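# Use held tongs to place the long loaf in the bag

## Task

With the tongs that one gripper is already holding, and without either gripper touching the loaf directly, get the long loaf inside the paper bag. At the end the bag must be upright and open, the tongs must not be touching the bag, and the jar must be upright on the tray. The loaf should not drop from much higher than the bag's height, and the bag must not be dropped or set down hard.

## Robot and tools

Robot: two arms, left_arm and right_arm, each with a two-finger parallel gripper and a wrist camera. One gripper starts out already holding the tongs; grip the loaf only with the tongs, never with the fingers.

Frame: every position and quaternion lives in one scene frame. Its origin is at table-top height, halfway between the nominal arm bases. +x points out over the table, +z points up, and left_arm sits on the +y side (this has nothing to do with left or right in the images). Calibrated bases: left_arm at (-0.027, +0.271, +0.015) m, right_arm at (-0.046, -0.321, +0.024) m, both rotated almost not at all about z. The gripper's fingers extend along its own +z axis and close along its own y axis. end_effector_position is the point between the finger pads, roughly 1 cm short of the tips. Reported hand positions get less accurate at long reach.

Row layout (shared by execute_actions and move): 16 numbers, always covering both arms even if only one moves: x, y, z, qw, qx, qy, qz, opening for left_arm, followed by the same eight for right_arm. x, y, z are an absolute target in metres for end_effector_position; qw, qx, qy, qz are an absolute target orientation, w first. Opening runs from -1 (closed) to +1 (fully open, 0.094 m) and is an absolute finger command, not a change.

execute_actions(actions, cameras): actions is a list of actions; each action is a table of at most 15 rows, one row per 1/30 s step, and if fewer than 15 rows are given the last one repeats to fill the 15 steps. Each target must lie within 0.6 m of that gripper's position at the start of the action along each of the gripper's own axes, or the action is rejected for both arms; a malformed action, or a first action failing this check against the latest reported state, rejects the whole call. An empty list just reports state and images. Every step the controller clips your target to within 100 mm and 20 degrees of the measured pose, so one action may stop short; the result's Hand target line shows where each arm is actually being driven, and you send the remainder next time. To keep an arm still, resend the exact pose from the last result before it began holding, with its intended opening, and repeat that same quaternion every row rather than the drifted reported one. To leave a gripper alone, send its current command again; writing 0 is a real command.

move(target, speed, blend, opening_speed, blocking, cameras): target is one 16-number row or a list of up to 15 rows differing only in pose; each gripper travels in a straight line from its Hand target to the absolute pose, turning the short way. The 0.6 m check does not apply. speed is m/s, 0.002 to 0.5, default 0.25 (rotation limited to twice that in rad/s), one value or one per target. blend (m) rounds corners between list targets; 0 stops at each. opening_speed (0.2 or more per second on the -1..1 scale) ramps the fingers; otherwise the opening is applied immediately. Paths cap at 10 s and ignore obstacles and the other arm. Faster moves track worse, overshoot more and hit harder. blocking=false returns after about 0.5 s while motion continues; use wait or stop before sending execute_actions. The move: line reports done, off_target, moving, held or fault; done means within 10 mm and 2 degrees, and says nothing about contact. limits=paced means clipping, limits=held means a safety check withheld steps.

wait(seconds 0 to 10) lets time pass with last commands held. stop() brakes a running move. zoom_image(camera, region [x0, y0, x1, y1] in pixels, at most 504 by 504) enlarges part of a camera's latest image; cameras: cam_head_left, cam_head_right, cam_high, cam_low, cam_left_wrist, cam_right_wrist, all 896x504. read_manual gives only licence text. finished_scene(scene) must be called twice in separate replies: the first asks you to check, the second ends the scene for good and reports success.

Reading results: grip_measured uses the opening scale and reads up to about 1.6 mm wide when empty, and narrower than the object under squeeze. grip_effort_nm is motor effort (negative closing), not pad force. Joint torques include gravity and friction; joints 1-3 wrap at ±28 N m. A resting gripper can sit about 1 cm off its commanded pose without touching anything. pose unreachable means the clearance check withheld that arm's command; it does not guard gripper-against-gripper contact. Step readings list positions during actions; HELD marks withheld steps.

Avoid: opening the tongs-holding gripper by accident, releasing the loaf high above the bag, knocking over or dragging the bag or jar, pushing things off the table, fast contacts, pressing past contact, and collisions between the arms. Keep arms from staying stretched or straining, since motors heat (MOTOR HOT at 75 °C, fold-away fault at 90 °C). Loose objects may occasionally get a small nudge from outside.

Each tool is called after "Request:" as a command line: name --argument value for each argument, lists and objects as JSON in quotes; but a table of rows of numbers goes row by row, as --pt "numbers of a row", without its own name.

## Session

Request:
execute_actions --actions '[]'

Scene clock: 0.00 s.
left_arm: end_effector_position=(+0.3549, +0.2777, +0.4218) grip_measured=+1.000 grip_effort_nm=n/a end_effector_quat_wxyz=(+0.707, -0.005, +0.707, +0.005) | right_arm: end_effector_position=(+0.2465, -0.4238, +0.2102) grip_measured=-0.302 grip_effort_nm=n/a end_effector_quat_wxyz=(+0.305, -0.032, +0.952, +0.009)
Joint positions: left_arm=[0 1.047 1.047 0 0 0 0.094] | right_arm=[-0.573 1.23 1.088 -0.894 -0.328 -0.503 0.033]
Joint velocities: left_arm=[-0.002 0.002 0.007 -0.022 -0.051 -0.022 0] | right_arm=[-0.032 -0.012 0.002 -0.007 0.022 0.007 0.001]
Joint torques (N m): no reading
Heat: left arm: 34 °C; right arm: 36 °C.
Hand target: left_arm +0.3523, +0.2777, +0.4278; +0.712, -0.005, +0.702, +0.005 | right_arm +0.2469, -0.4226, +0.2137; +0.309, -0.034, +0.950, +0.010
Tool commands: left_gripper/opening=+1.0 right_gripper/opening=-0.305557
camera_calibration:
cam_left_wrist: T_world_to_cam=[[0.047652, -0.998831, -0.00817316, 0.269773], [-0.432892, -0.0132768, -0.901348, 0.576084], [0.900185, 0.0464892, -0.433018, -0.0598874], [0, 0, 0, 1]] pos_world=[0.290436, 0.279891, 0.495524]
cam_right_wrist: T_world_to_cam=[[0.0773108, -0.996868, 0.0166364, -0.443668], [-0.980775, -0.0790403, -0.178416, 0.285547], [0.179172, -0.00252312, -0.983815, 0.249508], [0, 0, 0, 1]] pos_world=[0.269653, -0.419079, 0.303797]

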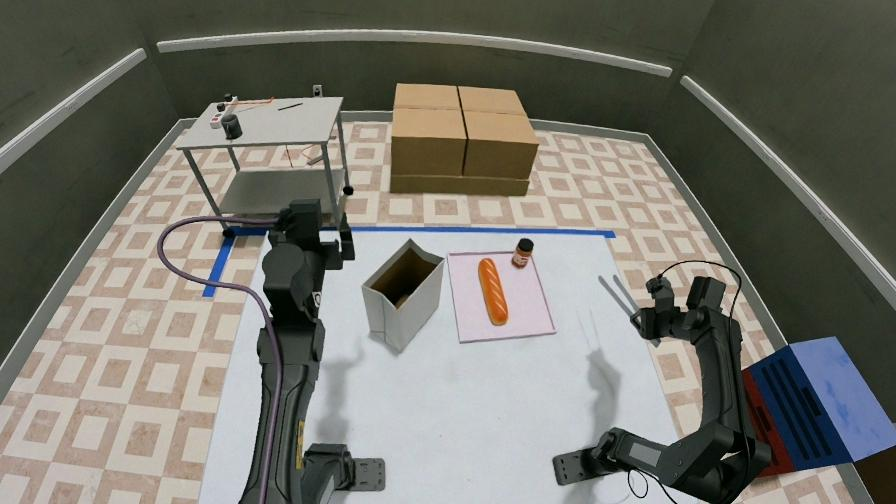

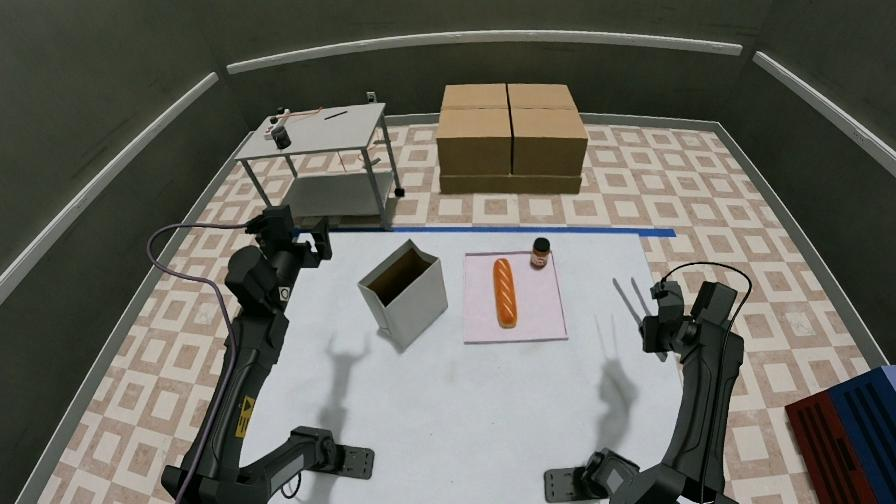

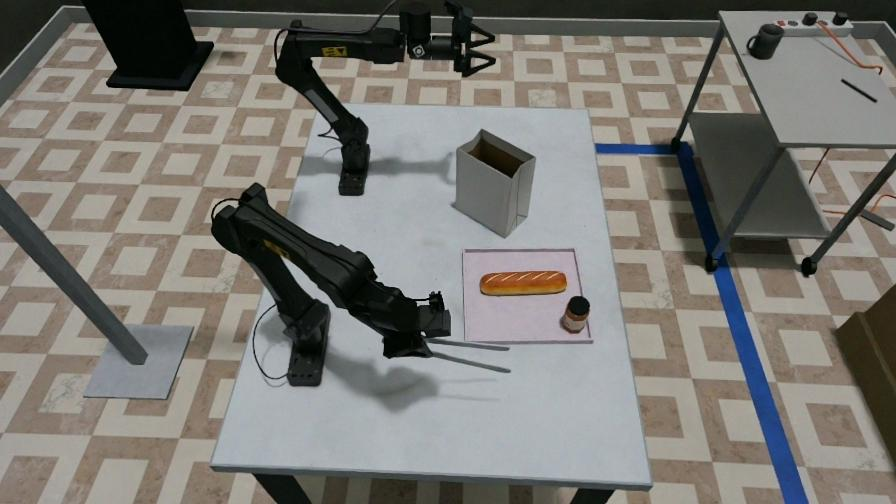

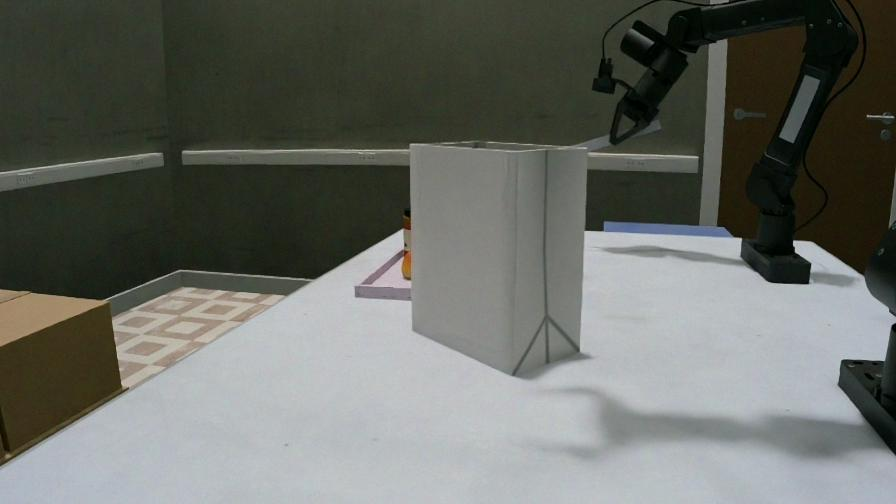

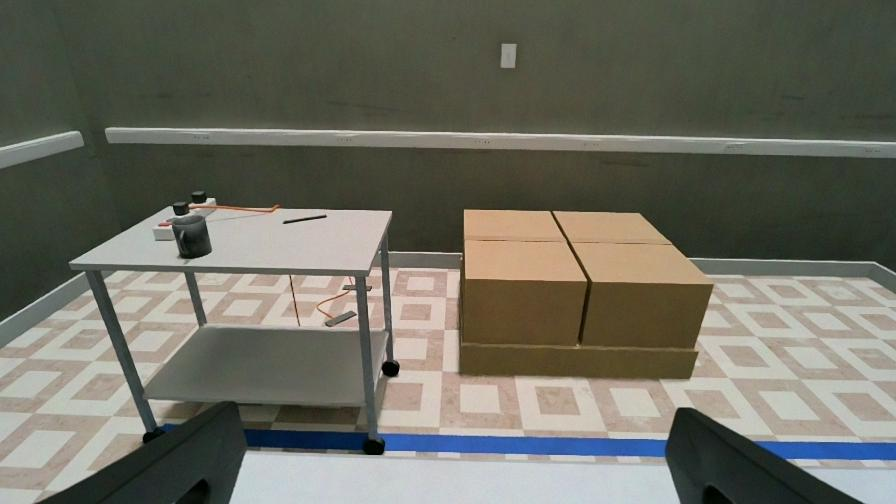

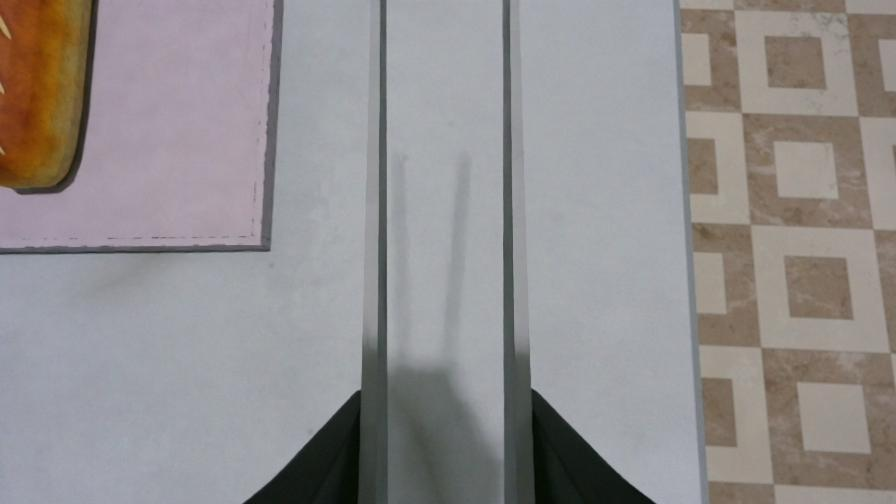

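Request:
zoom_image --camera "cam_high" --region '[430, 100, 610, 350]'

Request:
zoom_image --camera "cam_head_left" --region '[350, 220, 570, 360]'

Request:
zoom_image --camera "cam_head_right" --region '[350, 220, 570, 360]'

Request:
zoom_image --camera "cam_low" --region '[340, 110, 640, 400]'

Scaled by 2.016.

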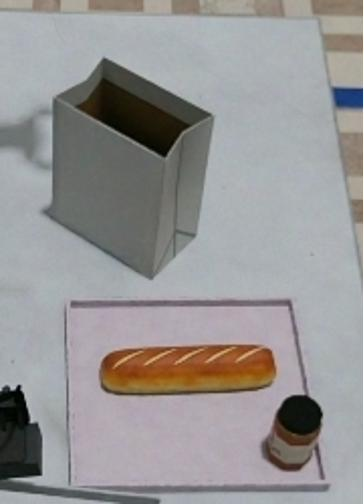

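Scaled by 2.291.

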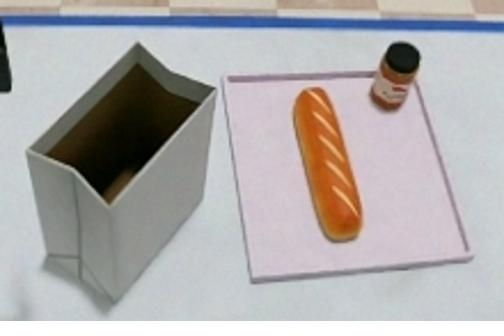

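Scaled by 2.291.

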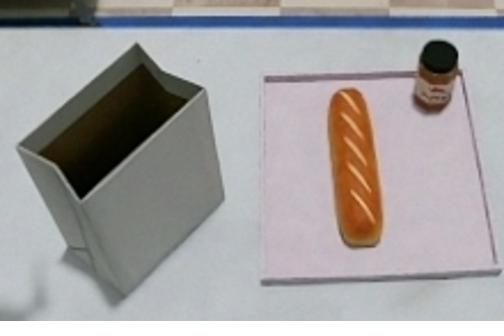

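Scaled by 1.680.

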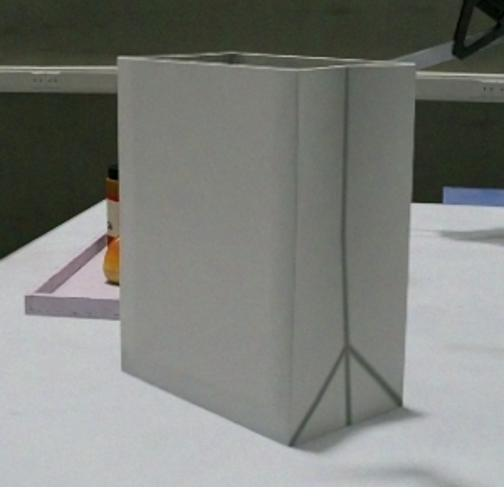

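Request:
move --target '[0.30, 0.40, 0.4278, 0.7071, -0.005, 0.7071, 0.005, 1.0, 0.36, -0.135, 0.27, 0.12612, -0.03462, 0.9914, 0.0044, -0.305557]' --speed 0.2

Scene clock: 80.13 s.
left_arm: end_effector_position=(+0.2977, +0.3963, +0.4287) grip_measured=+1.000 grip_effort_nm=-0.037 end_effector_quat_wxyz=(+0.710, -0.003, +0.704, +0.008) | right_arm: end_effector_position=(+0.3524, -0.1307, +0.2687) grip_measured=-0.302 grip_effort_nm=-0.203 end_effector_quat_wxyz=(+0.162, -0.042, +0.986, +0.029)
Joint positions: left_arm=[0.678 1.003 1.047 -0.034 0.677 0 0.094] | right_arm=[0.431 2.078 2.383 -1.557 0.084 0.379 0.033]
Joint velocities: left_arm=[-0.012 0.012 0.002 -0.037 -0.095 0.051 0] | right_arm=[0.007 -0.012 -0.017 0.007 -0.037 0.007 -0.001]
Joint torques (N m): left_arm=[0.53 -1.85 6.56 1.51 0.06 -0.03] | right_arm=[-0.23 -9.29 9.03 0.81 0.22 0.05]
Heat: left arm: 35 °C; right arm: 42 °C.
Hand target: left_arm +0.2987, +0.3983, +0.4278; +0.707, -0.005, +0.707, +0.004 | right_arm +0.3578, -0.1320, +0.2670; +0.165, -0.037, +0.985, +0.022
Off the commanded pose: left_arm 0.004 m, 1 deg | right_arm 0.009 m, 5 deg.
joint sent to its limit (right arm) — joint 4 (wrist pitch), lower limit. The joint targets are off in position and orientation.
move: off_target (right_arm)
camera_calibration:
cam_left_wrist: T_world_to_cam=[[0.0485037, -0.998719, -0.0144145, 0.393344], [-0.425739, -0.00761723, -0.904814, 0.556162], [0.903545, 0.0500237, -0.425564, -0.0164592], [0, 0, 0, 1]] pos_world=[0.232573, 0.3979, 0.501889]
cam_right_wrist: T_world_to_cam=[[0.106124, -0.993803, -0.0330712, -0.157079], [-0.987755, -0.109186, 0.111435, 0.343682], [-0.114356, 0.0208403, -0.993221, 0.397854], [0, 0, 0, 1]] pos_world=[0.401641, -0.126872, 0.351663]

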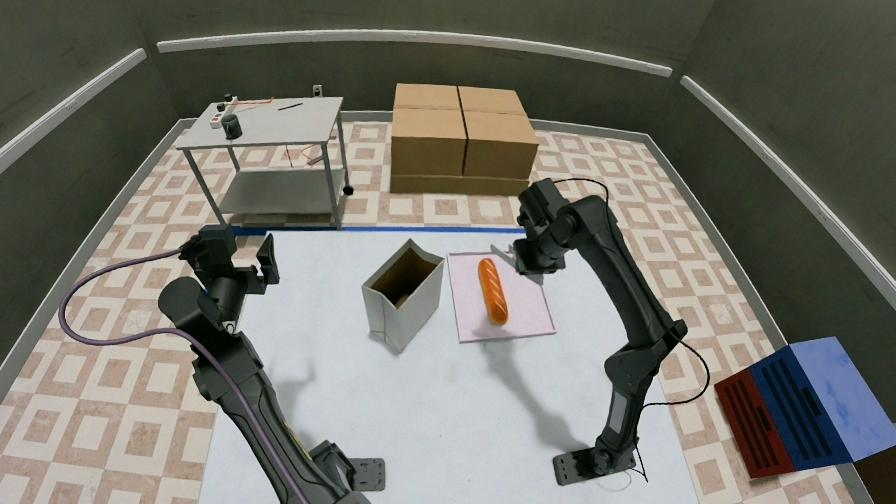

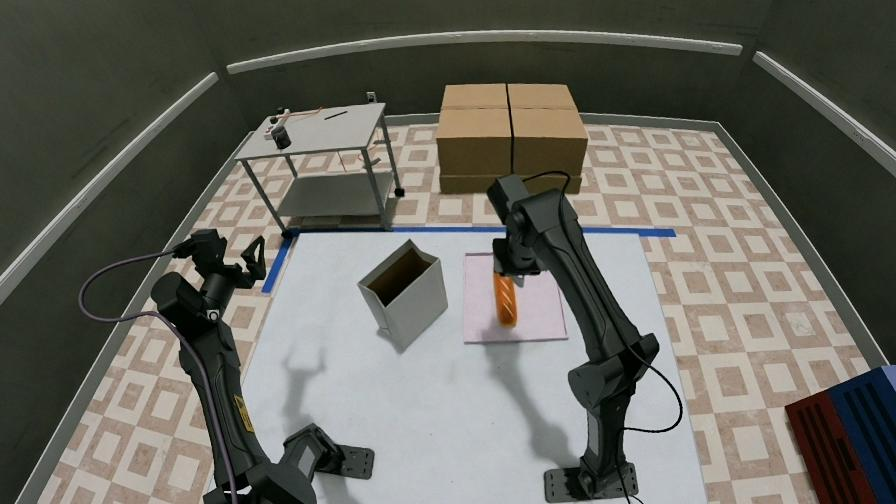

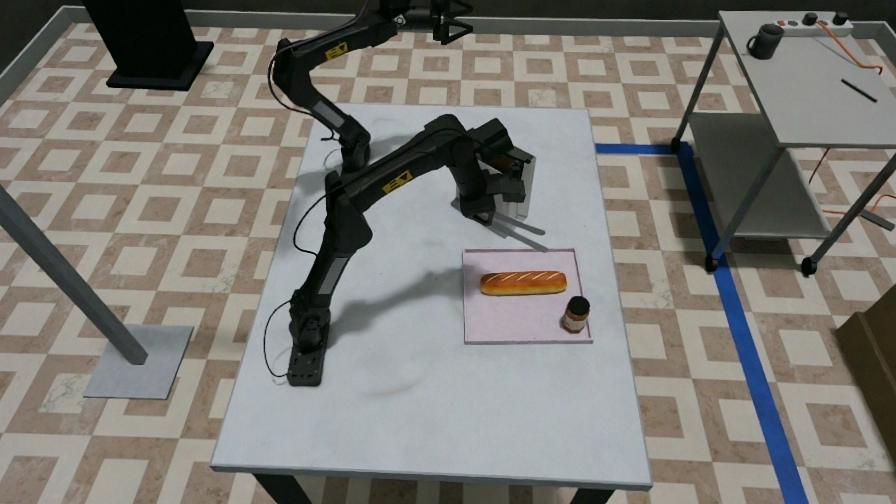

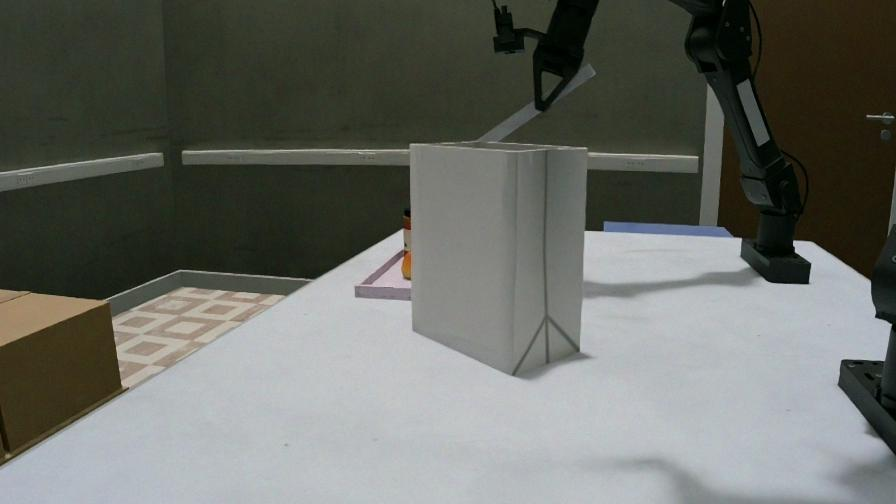

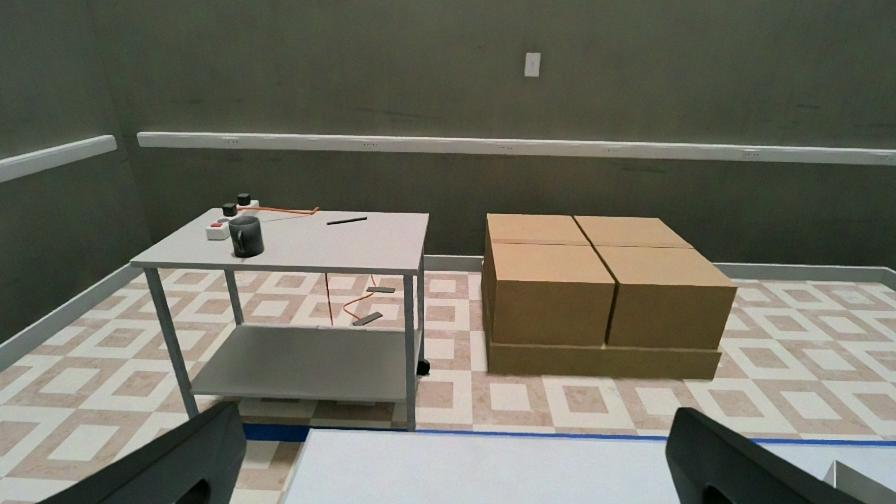

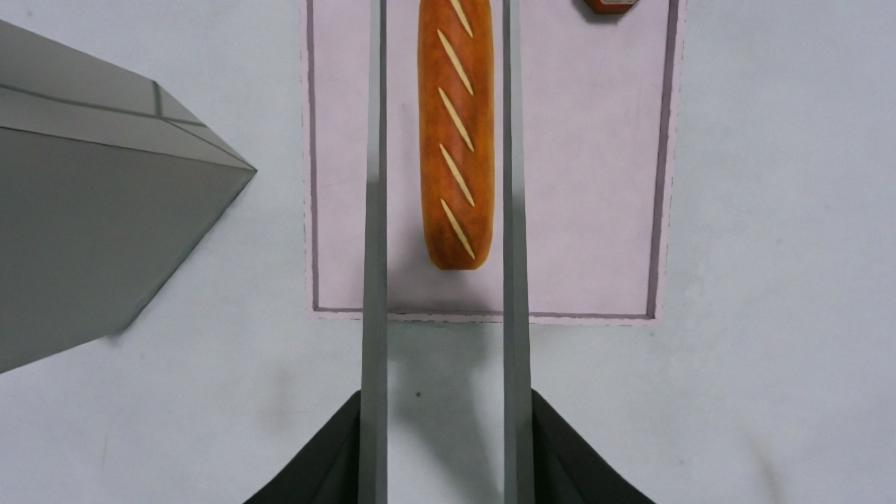

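Request:
move --target '[0.30, 0.40, 0.4278, 0.7071, -0.005, 0.7071, 0.005, 1.0, 0.3818, -0.1232, 0.185, 0.12601, -0.05451, 0.99051, 0.00693, -0.305557]' --speed 0.15

Scene clock: 119.53 s.
left_arm: end_effector_position=(+0.2995, +0.3983, +0.4257) grip_measured=+1.000 grip_effort_nm=-0.037 end_effector_quat_wxyz=(+0.707, -0.005, +0.707, +0.005) | right_arm: end_effector_position=(+0.3741, -0.1211, +0.1933) grip_measured=-0.302 grip_effort_nm=-0.208 end_effector_quat_wxyz=(+0.128, -0.056, +0.990, +0.011)
Joint positions: left_arm=[0.68 1.012 1.047 -0.034 0.68 0 0.094] | right_arm=[0.428 2.143 2.182 -1.366 0.084 0.35 0.033]
Joint velocities: left_arm=[-0.007 0.007 -0.002 -0.037 -0.037 -0.007 0] | right_arm=[-0.012 0.012 0.002 0.051 -0.007 -0.022 0]
Joint torques (N m): left_arm=[0.39 -1.66 6.9 1.58 0.08 0.02] | right_arm=[-1.09 -10.71 6.8 0.85 0.08 -0.06]
Heat: left arm: 36 °C; right arm: 43 °C.
Hand target: left_arm +0.2999, +0.4001, +0.4278; +0.707, -0.005, +0.707, +0.005 | right_arm +0.3802, -0.1238, +0.1843; +0.126, -0.054, +0.991, +0.008
Off the commanded pose: left_arm 0.003 m, 0 deg | right_arm 0.012 m, 1 deg.
move: off_target (right_arm)
camera_calibration:
cam_left_wrist: T_world_to_cam=[[0.0480378, -0.998808, -0.00869553, 0.393007], [-0.432379, -0.0129461, -0.901599, 0.557038], [0.900411, 0.0470706, -0.432485, -0.014456], [0, 0, 0, 1]] pos_world=[0.234988, 0.40043, 0.49939]
cam_right_wrist: T_world_to_cam=[[0.129635, -0.99156, 0.00176473, -0.167573], [-0.975239, -0.12718, 0.180928, 0.354259], [-0.179177, -0.0251757, -0.983495, 0.341995], [0, 0, 0, 1]] pos_world=[0.428488, -0.112494, 0.272551]

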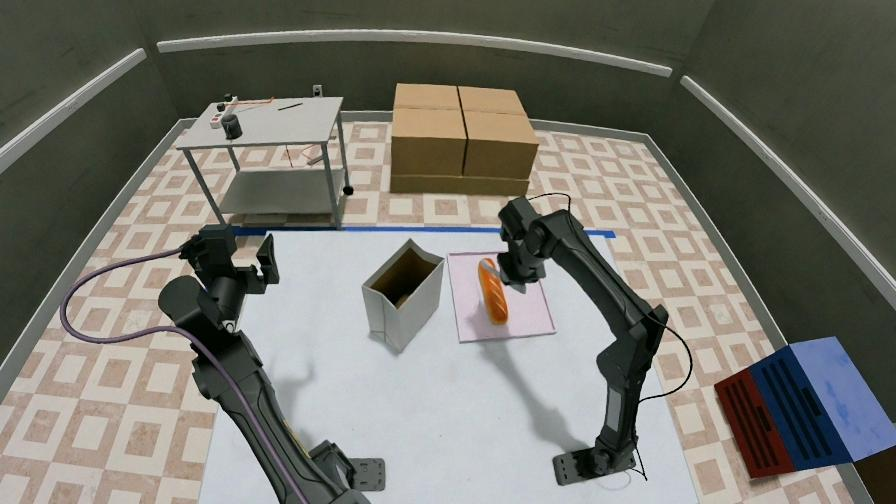

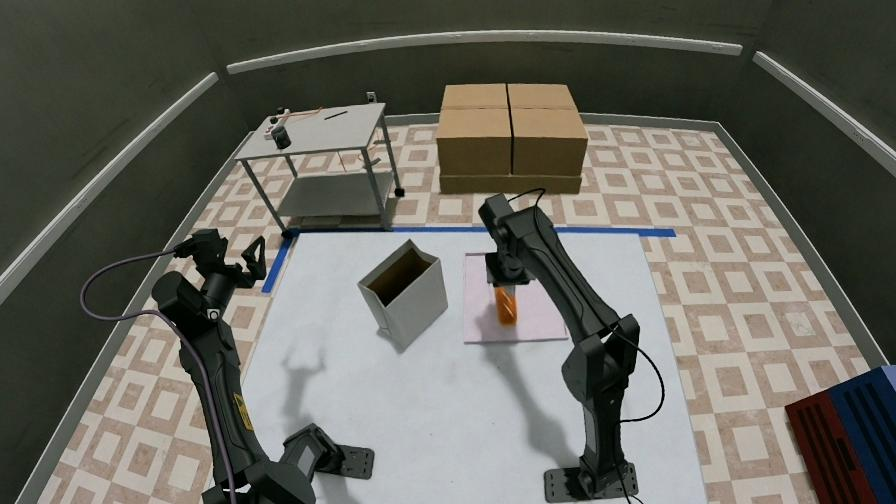

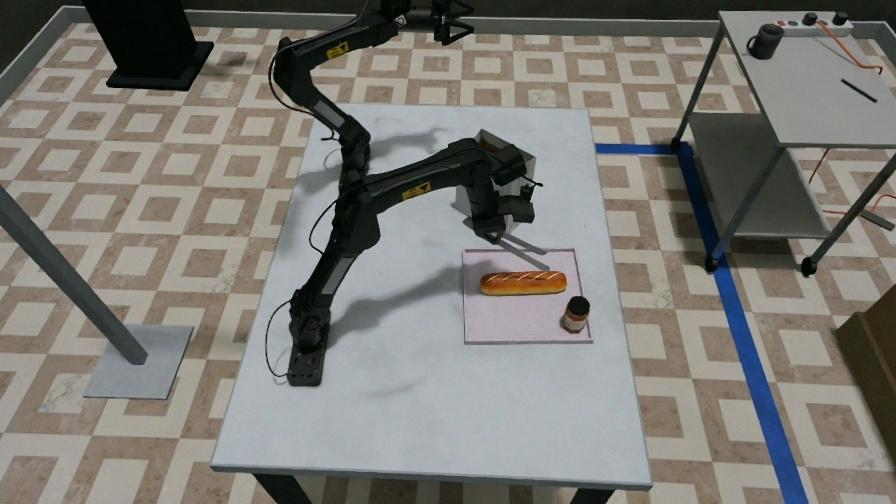

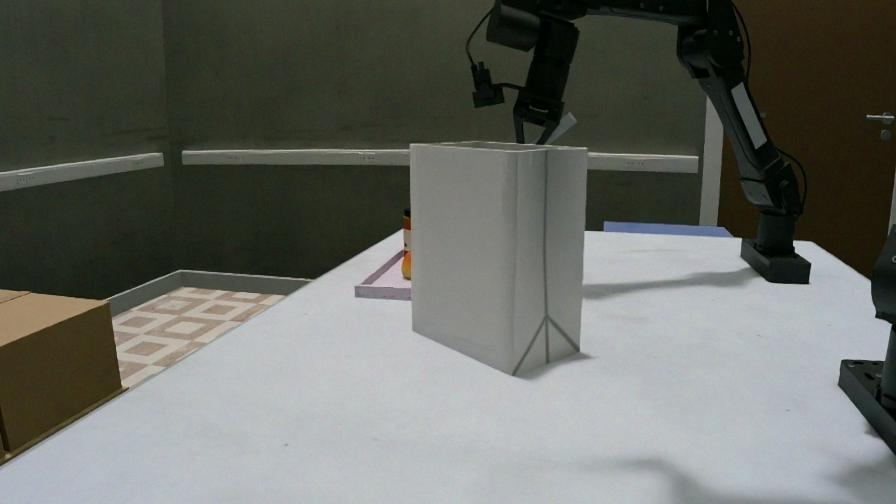

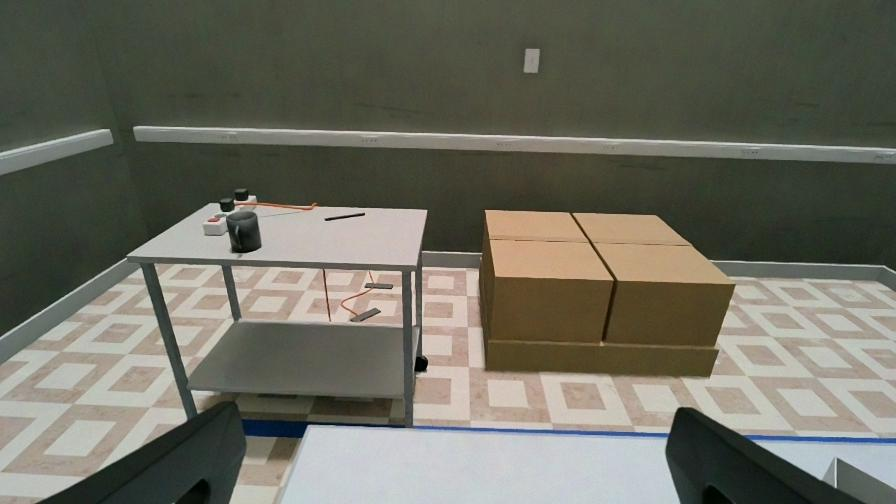

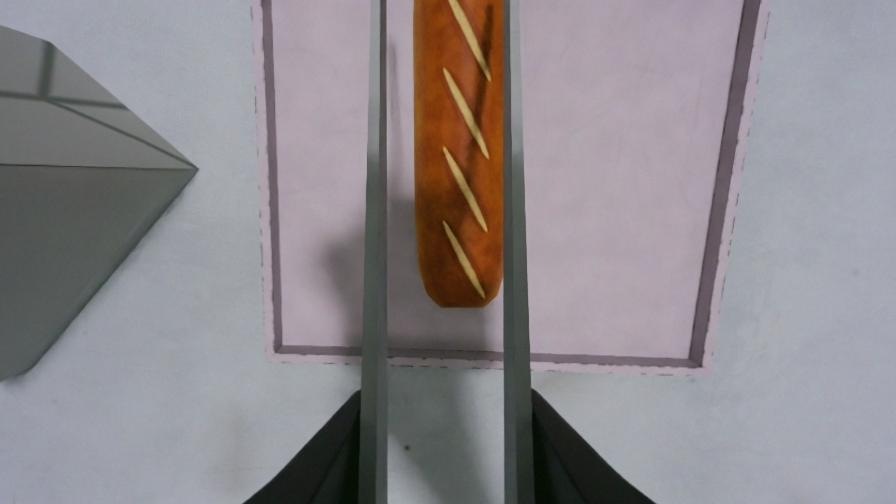

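Request:
move --target '[0.30, 0.40, 0.4278, 0.7071, -0.005, 0.7071, 0.005, 1.0, 0.3885, -0.1302, 0.172, 0.12601, -0.05451, 0.99051, 0.00693, -0.305557]' --speed 0.1 --cameras '["cam_right_wrist", "cam_low"]'

Scene clock: 140.57 s.
left_arm: end_effector_position=(+0.2995, +0.3982, +0.4257) grip_measured=+1.000 grip_effort_nm=-0.037 end_effector_quat_wxyz=(+0.707, -0.005, +0.707, +0.005) | right_arm: end_effector_position=(+0.3846, -0.1299, +0.1858) grip_measured=-0.302 grip_effort_nm=-0.203 end_effector_quat_wxyz=(+0.135, -0.054, +0.989, +0.011)
Joint positions: left_arm=[0.68 1.012 1.047 -0.034 0.681 0 0.094] | right_arm=[0.402 2.143 2.148 -1.316 0.084 0.329 0.033]
Joint velocities: left_arm=[-0.012 -0.007 -0.007 -0.022 0.007 -0.066 0] | right_arm=[-0.002 -0.017 -0.002 0.051 -0.022 -0.037 0.001]
Joint torques (N m): left_arm=[0.53 -1.94 7.04 1.58 0.07 0.03] | right_arm=[-0.58 -10.37 6.2 0.89 0.03 -0.1]
Heat: left arm: 36 °C; right arm: 41 °C.
Hand target: left_arm +0.2999, +0.3999, +0.4278; +0.707, -0.005, +0.707, +0.005 | right_arm +0.3880, -0.1305, +0.1720; +0.126, -0.054, +0.991, +0.007
Off the commanded pose: left_arm 0.003 m, 0 deg | right_arm 0.014 m, 1 deg.
move: off_target (right_arm)
camera_calibration:
cam_right_wrist: T_world_to_cam=[[0.123933, -0.992288, 0.0024609, -0.175612], [-0.97846, -0.121792, 0.16668, 0.36934], [-0.165095, -0.023065, -0.986008, 0.331685], [0, 0, 0, 1]] pos_world=[0.437908, -0.121625, 0.265915]
Images, in order (width x height): cam_low 896x504, cam_right_wrist 896x504.

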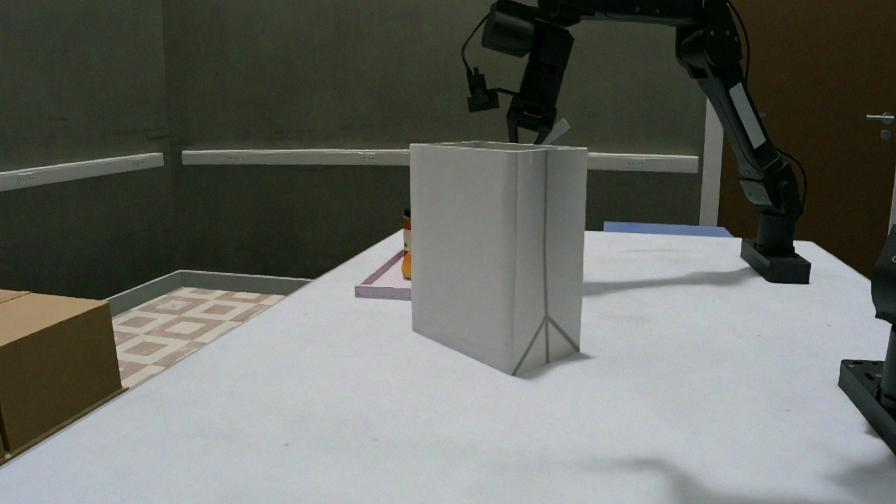

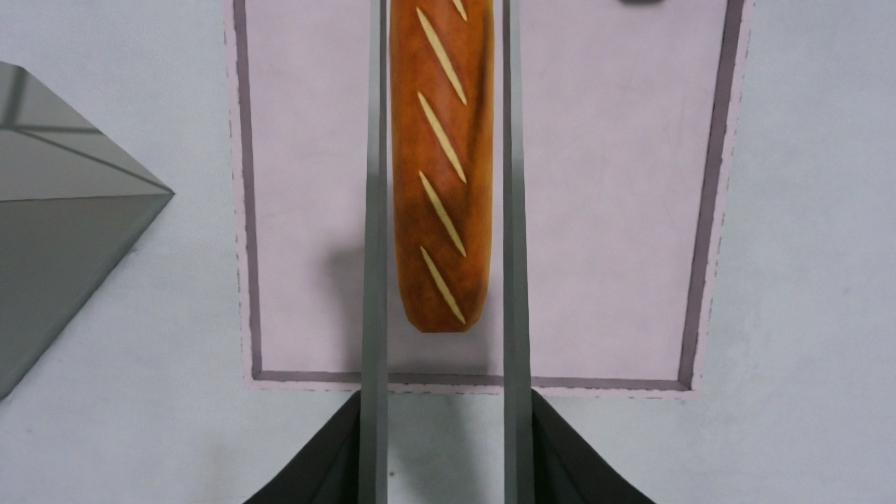

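Request:
move --target '[0.30, 0.40, 0.4278, 0.7071, -0.005, 0.7071, 0.005, 1.0, 0.387, -0.1288, 0.125, 0.12601, -0.05451, 0.99051, 0.00693, -0.305557]' --speed 0.06 --cameras '["cam_right_wrist", "cam_high", "cam_head_left"]'

Request:
zoom_image --camera "cam_high" --region '[430, 170, 610, 350]'

Scene clock: 156.83 s.
left_arm: end_effector_position=(+0.2995, +0.3982, +0.4257) grip_measured=+1.000 grip_effort_nm=-0.037 end_effector_quat_wxyz=(+0.707, -0.005, +0.707, +0.005) | right_arm: end_effector_position=(+0.3837, -0.1299, +0.1254) grip_measured=-0.302 grip_effort_nm=-0.203 end_effector_quat_wxyz=(+0.119, -0.055, +0.991, +0.004)
Joint positions: left_arm=[0.68 1.012 1.047 -0.034 0.681 0 0.094] | right_arm=[0.402 2.143 1.914 -1.117 0.083 0.328 0.033]
Joint velocities: left_arm=[0.027 0.012 -0.007 -0.022 -0.007 -0.051 0] | right_arm=[-0.002 0.007 -0.002 0.081 -0.007 -0.037 0]
Joint torques (N m): left_arm=[0.4 -1.92 6.9 1.61 0.13 0.02] | right_arm=[-0.13 -13.2 6.3 0.88 0.06 -0.02]
Heat: left arm: 36 °C; right arm: 41 °C.
Hand target: left_arm +0.2999, +0.4000, +0.4278; +0.707, -0.005, +0.707, +0.005 | right_arm +0.3859, -0.1292, +0.1250; +0.126, -0.054, +0.991, +0.007
Off the commanded pose: left_arm 0.003 m, 0 deg | right_arm 0.004 m, 1 deg.
move: done
camera_calibration:
cam_right_wrist: T_world_to_cam=[[0.125101, -0.99206, 0.0128764, -0.177154], [-0.972565, -0.120057, 0.199258, 0.372417], [-0.19613, -0.0374506, -0.979862, 0.281215], [0, 0, 0, 1]] pos_world=[0.439516, -0.120505, 0.203627]
Images, in order (width x height): cam_head_left 896x504, cam_high 896x504, cam_right_wrist 896x504.

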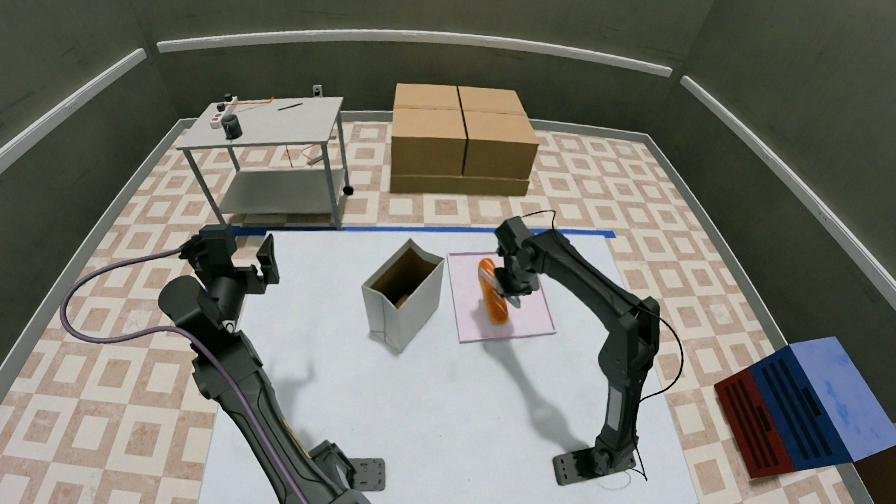

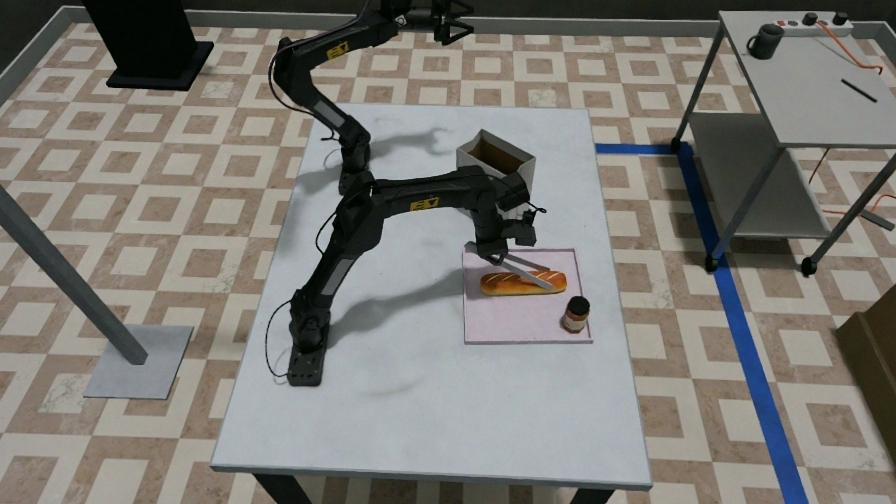

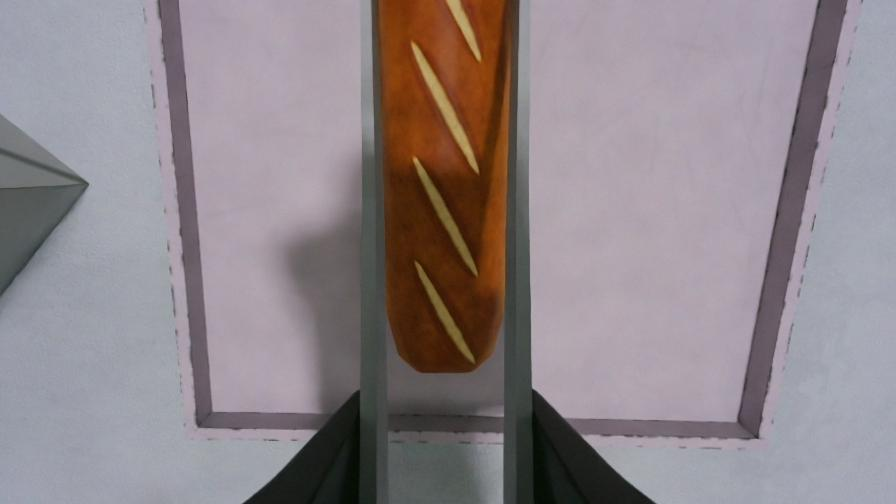

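Scaled by 2.800.

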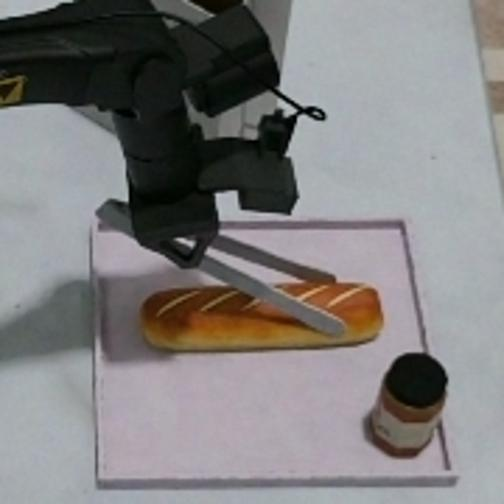

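Request:
zoom_image --camera "cam_head_left" --region '[440, 220, 580, 350]'

Request:
zoom_image --camera "cam_high" --region '[465, 240, 605, 320]'

Request:
zoom_image --camera "cam_right_wrist" --region '[340, 0, 560, 250]'

Scaled by 3.600.

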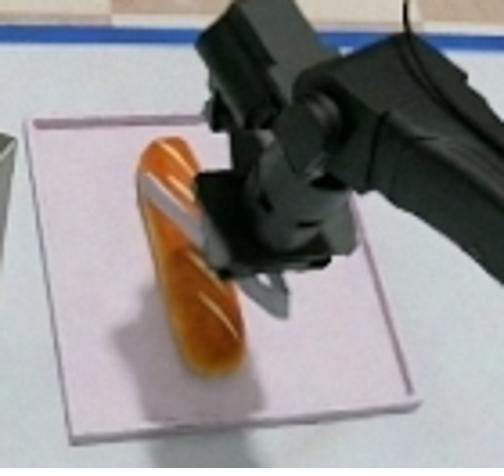

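Scaled by 3.600.

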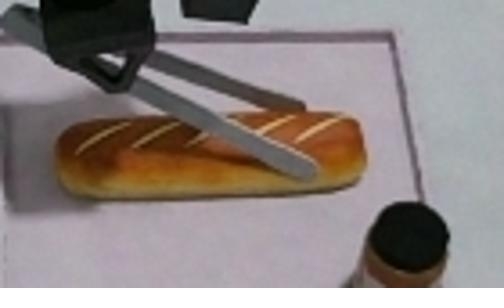

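Scaled by 2.016.

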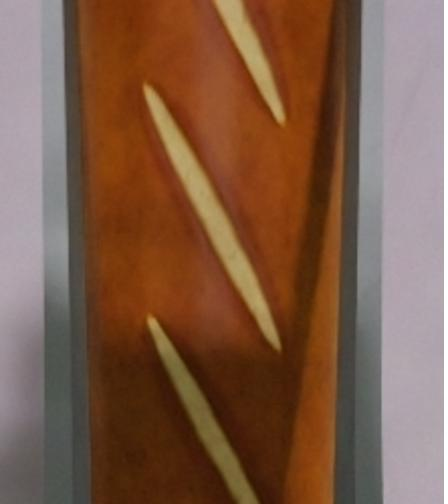

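Request:
execute_actions --actions '[]' --cameras '["cam_high","cam_right_wrist"]'

Scene clock: 200.37 s.
left_arm: end_effector_position=(+0.2995, +0.3982, +0.4257) grip_measured=+1.000 grip_effort_nm=-0.037 end_effector_quat_wxyz=(+0.707, -0.005, +0.707, +0.005) | right_arm: end_effector_position=(+0.3838, -0.1299, +0.1254) grip_measured=-0.302 grip_effort_nm=-0.193 end_effector_quat_wxyz=(+0.119, -0.055, +0.991, +0.004)
Joint positions: left_arm=[0.68 1.012 1.047 -0.034 0.681 0 0.094] | right_arm=[0.402 2.143 1.914 -1.117 0.083 0.328 0.033]
Joint velocities: left_arm=[0.007 0.012 0.017 -0.037 0.022 -0.022 0] | right_arm=[0.002 -0.012 -0.002 -0.022 0.051 -0.037 0]
Joint torques (N m): left_arm=[0.34 -1.81 6.64 1.58 0.06 0.01] | right_arm=[-0.13 -13.22 6.31 0.88 0.06 -0.02]
Heat: left arm: 37 °C; right arm: 45 °C.
Hand target: left_arm +0.2999, +0.4000, +0.4278; +0.707, -0.005, +0.707, +0.005 | right_arm +0.3859, -0.1293, +0.1249; +0.126, -0.054, +0.991, +0.007
Tool commands: left_gripper/opening=+1.0 right_gripper/opening=-0.305557
Off the commanded pose: left_arm 0.003 m, 0 deg | right_arm 0.003 m, 1 deg.
camera_calibration:
cam_right_wrist: T_world_to_cam=[[0.125097, -0.992063, 0.0127555, -0.177108], [-0.972633, -0.120089, 0.198904, 0.372564], [-0.195793, -0.0372887, -0.979936, 0.281155], [0, 0, 0, 1]] pos_world=[0.439573, -0.120478, 0.203668]
Images, in order (width x height): cam_high 896x504, cam_right_wrist 896x504.

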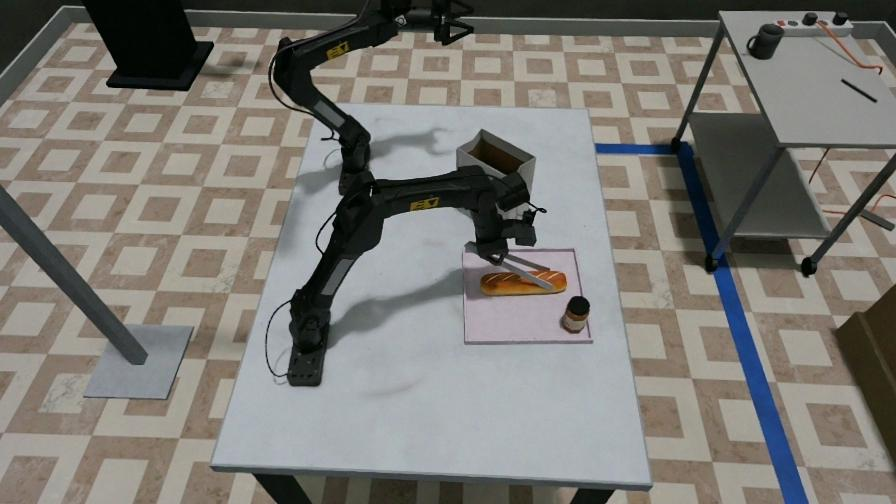

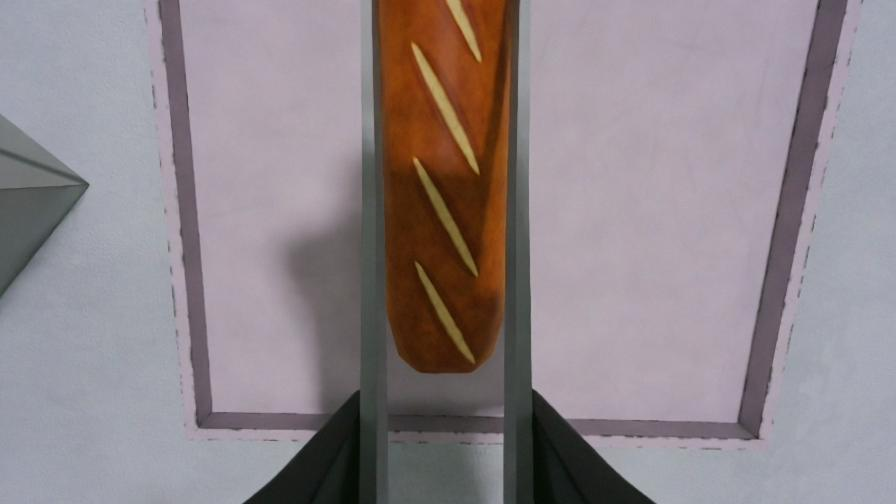

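Request:
zoom_image --camera "cam_high" --region '[465, 240, 605, 320]'

Request:
move --target '[0.30,0.40,0.4278,0.7071,-0.005,0.7071,0.005,1.0,0.387,-0.1288,0.110,0.12601,-0.05451,0.99051,0.00693,-0.305557]' --speed 0.04 --cameras '["cam_high","cam_right_wrist"]'

Scaled by 3.600.

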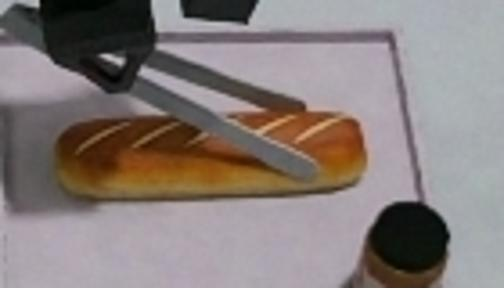

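Scene clock: 205.33 s.
left_arm: end_effector_position=(+0.2995, +0.3982, +0.4257) grip_measured=+1.000 grip_effort_nm=-0.037 end_effector_quat_wxyz=(+0.707, -0.005, +0.707, +0.005) | right_arm: end_effector_position=(+0.3842, -0.1297, +0.1129) grip_measured=-0.302 grip_effort_nm=-0.208 end_effector_quat_wxyz=(+0.121, -0.055, +0.991, +0.005)
Joint positions: left_arm=[0.68 1.012 1.047 -0.034 0.681 0 0.094] | right_arm=[0.402 2.143 1.864 -1.064 0.083 0.328 0.033]
Joint velocities: left_arm=[0.002 -0.012 -0.022 0.037 -0.022 -0.007 0] | right_arm=[-0.012 0.002 0.012 -0.037 0.007 0.022 0]
Joint torques (N m): left_arm=[0.5 -1.98 7.1 1.64 0.08 -0.02] | right_arm=[-0.1 -12.75 6.26 0.91 0.06 -0.02]
Heat: left arm: 37 °C; right arm: 45 °C.
Hand target: left_arm +0.2999, +0.4000, +0.4278; +0.707, -0.005, +0.707, +0.005 | right_arm +0.3867, -0.1289, +0.1100; +0.126, -0.055, +0.991, +0.007
Off the commanded pose: left_arm 0.003 m, 0 deg | right_arm 0.004 m, 1 deg.
move: done
camera_calibration:
cam_right_wrist: T_world_to_cam=[[0.125067, -0.992077, 0.0119088, -0.176695], [-0.973109, -0.120318, 0.196424, 0.375929], [-0.193434, -0.0361547, -0.980447, 0.268245], [0, 0, 0, 1]] pos_world=[0.439806, -0.120365, 0.191262]
Images, in order (width x height): cam_high 896x504, cam_right_wrist 896x504.

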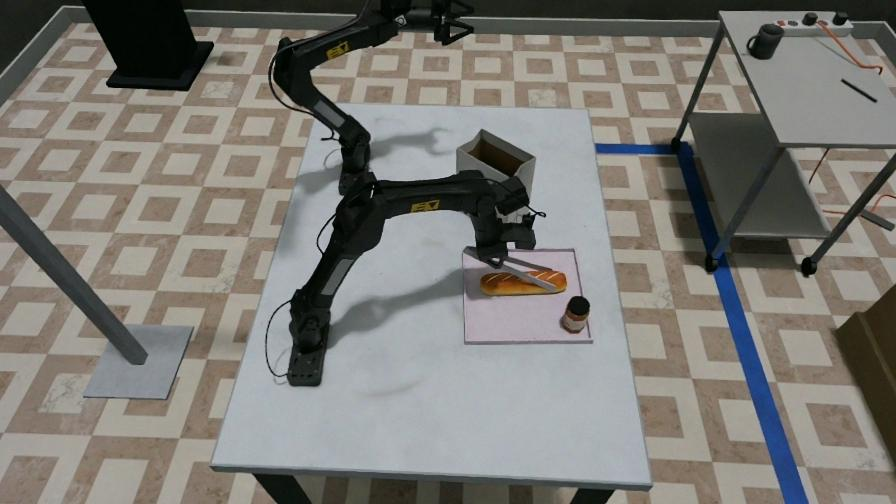

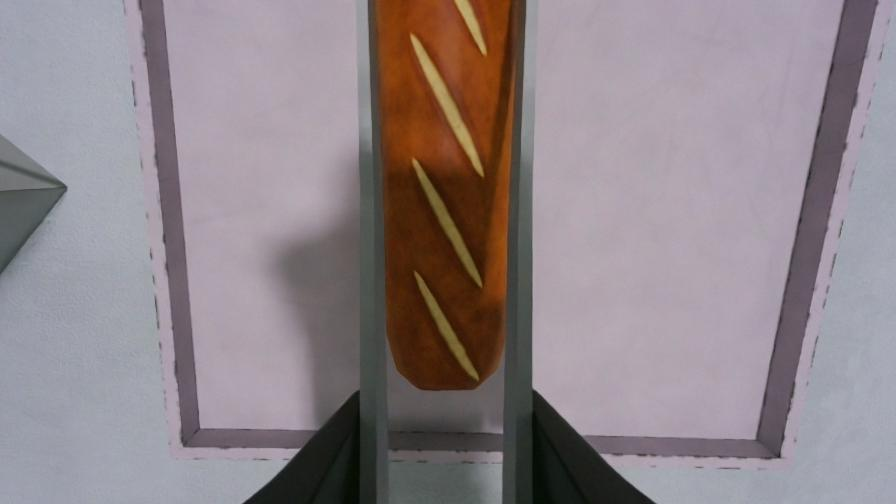

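Request:
zoom_image --camera "cam_high" --region '[465, 240, 605, 320]'

Scaled by 3.600.

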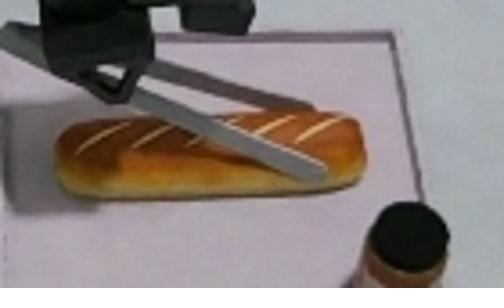

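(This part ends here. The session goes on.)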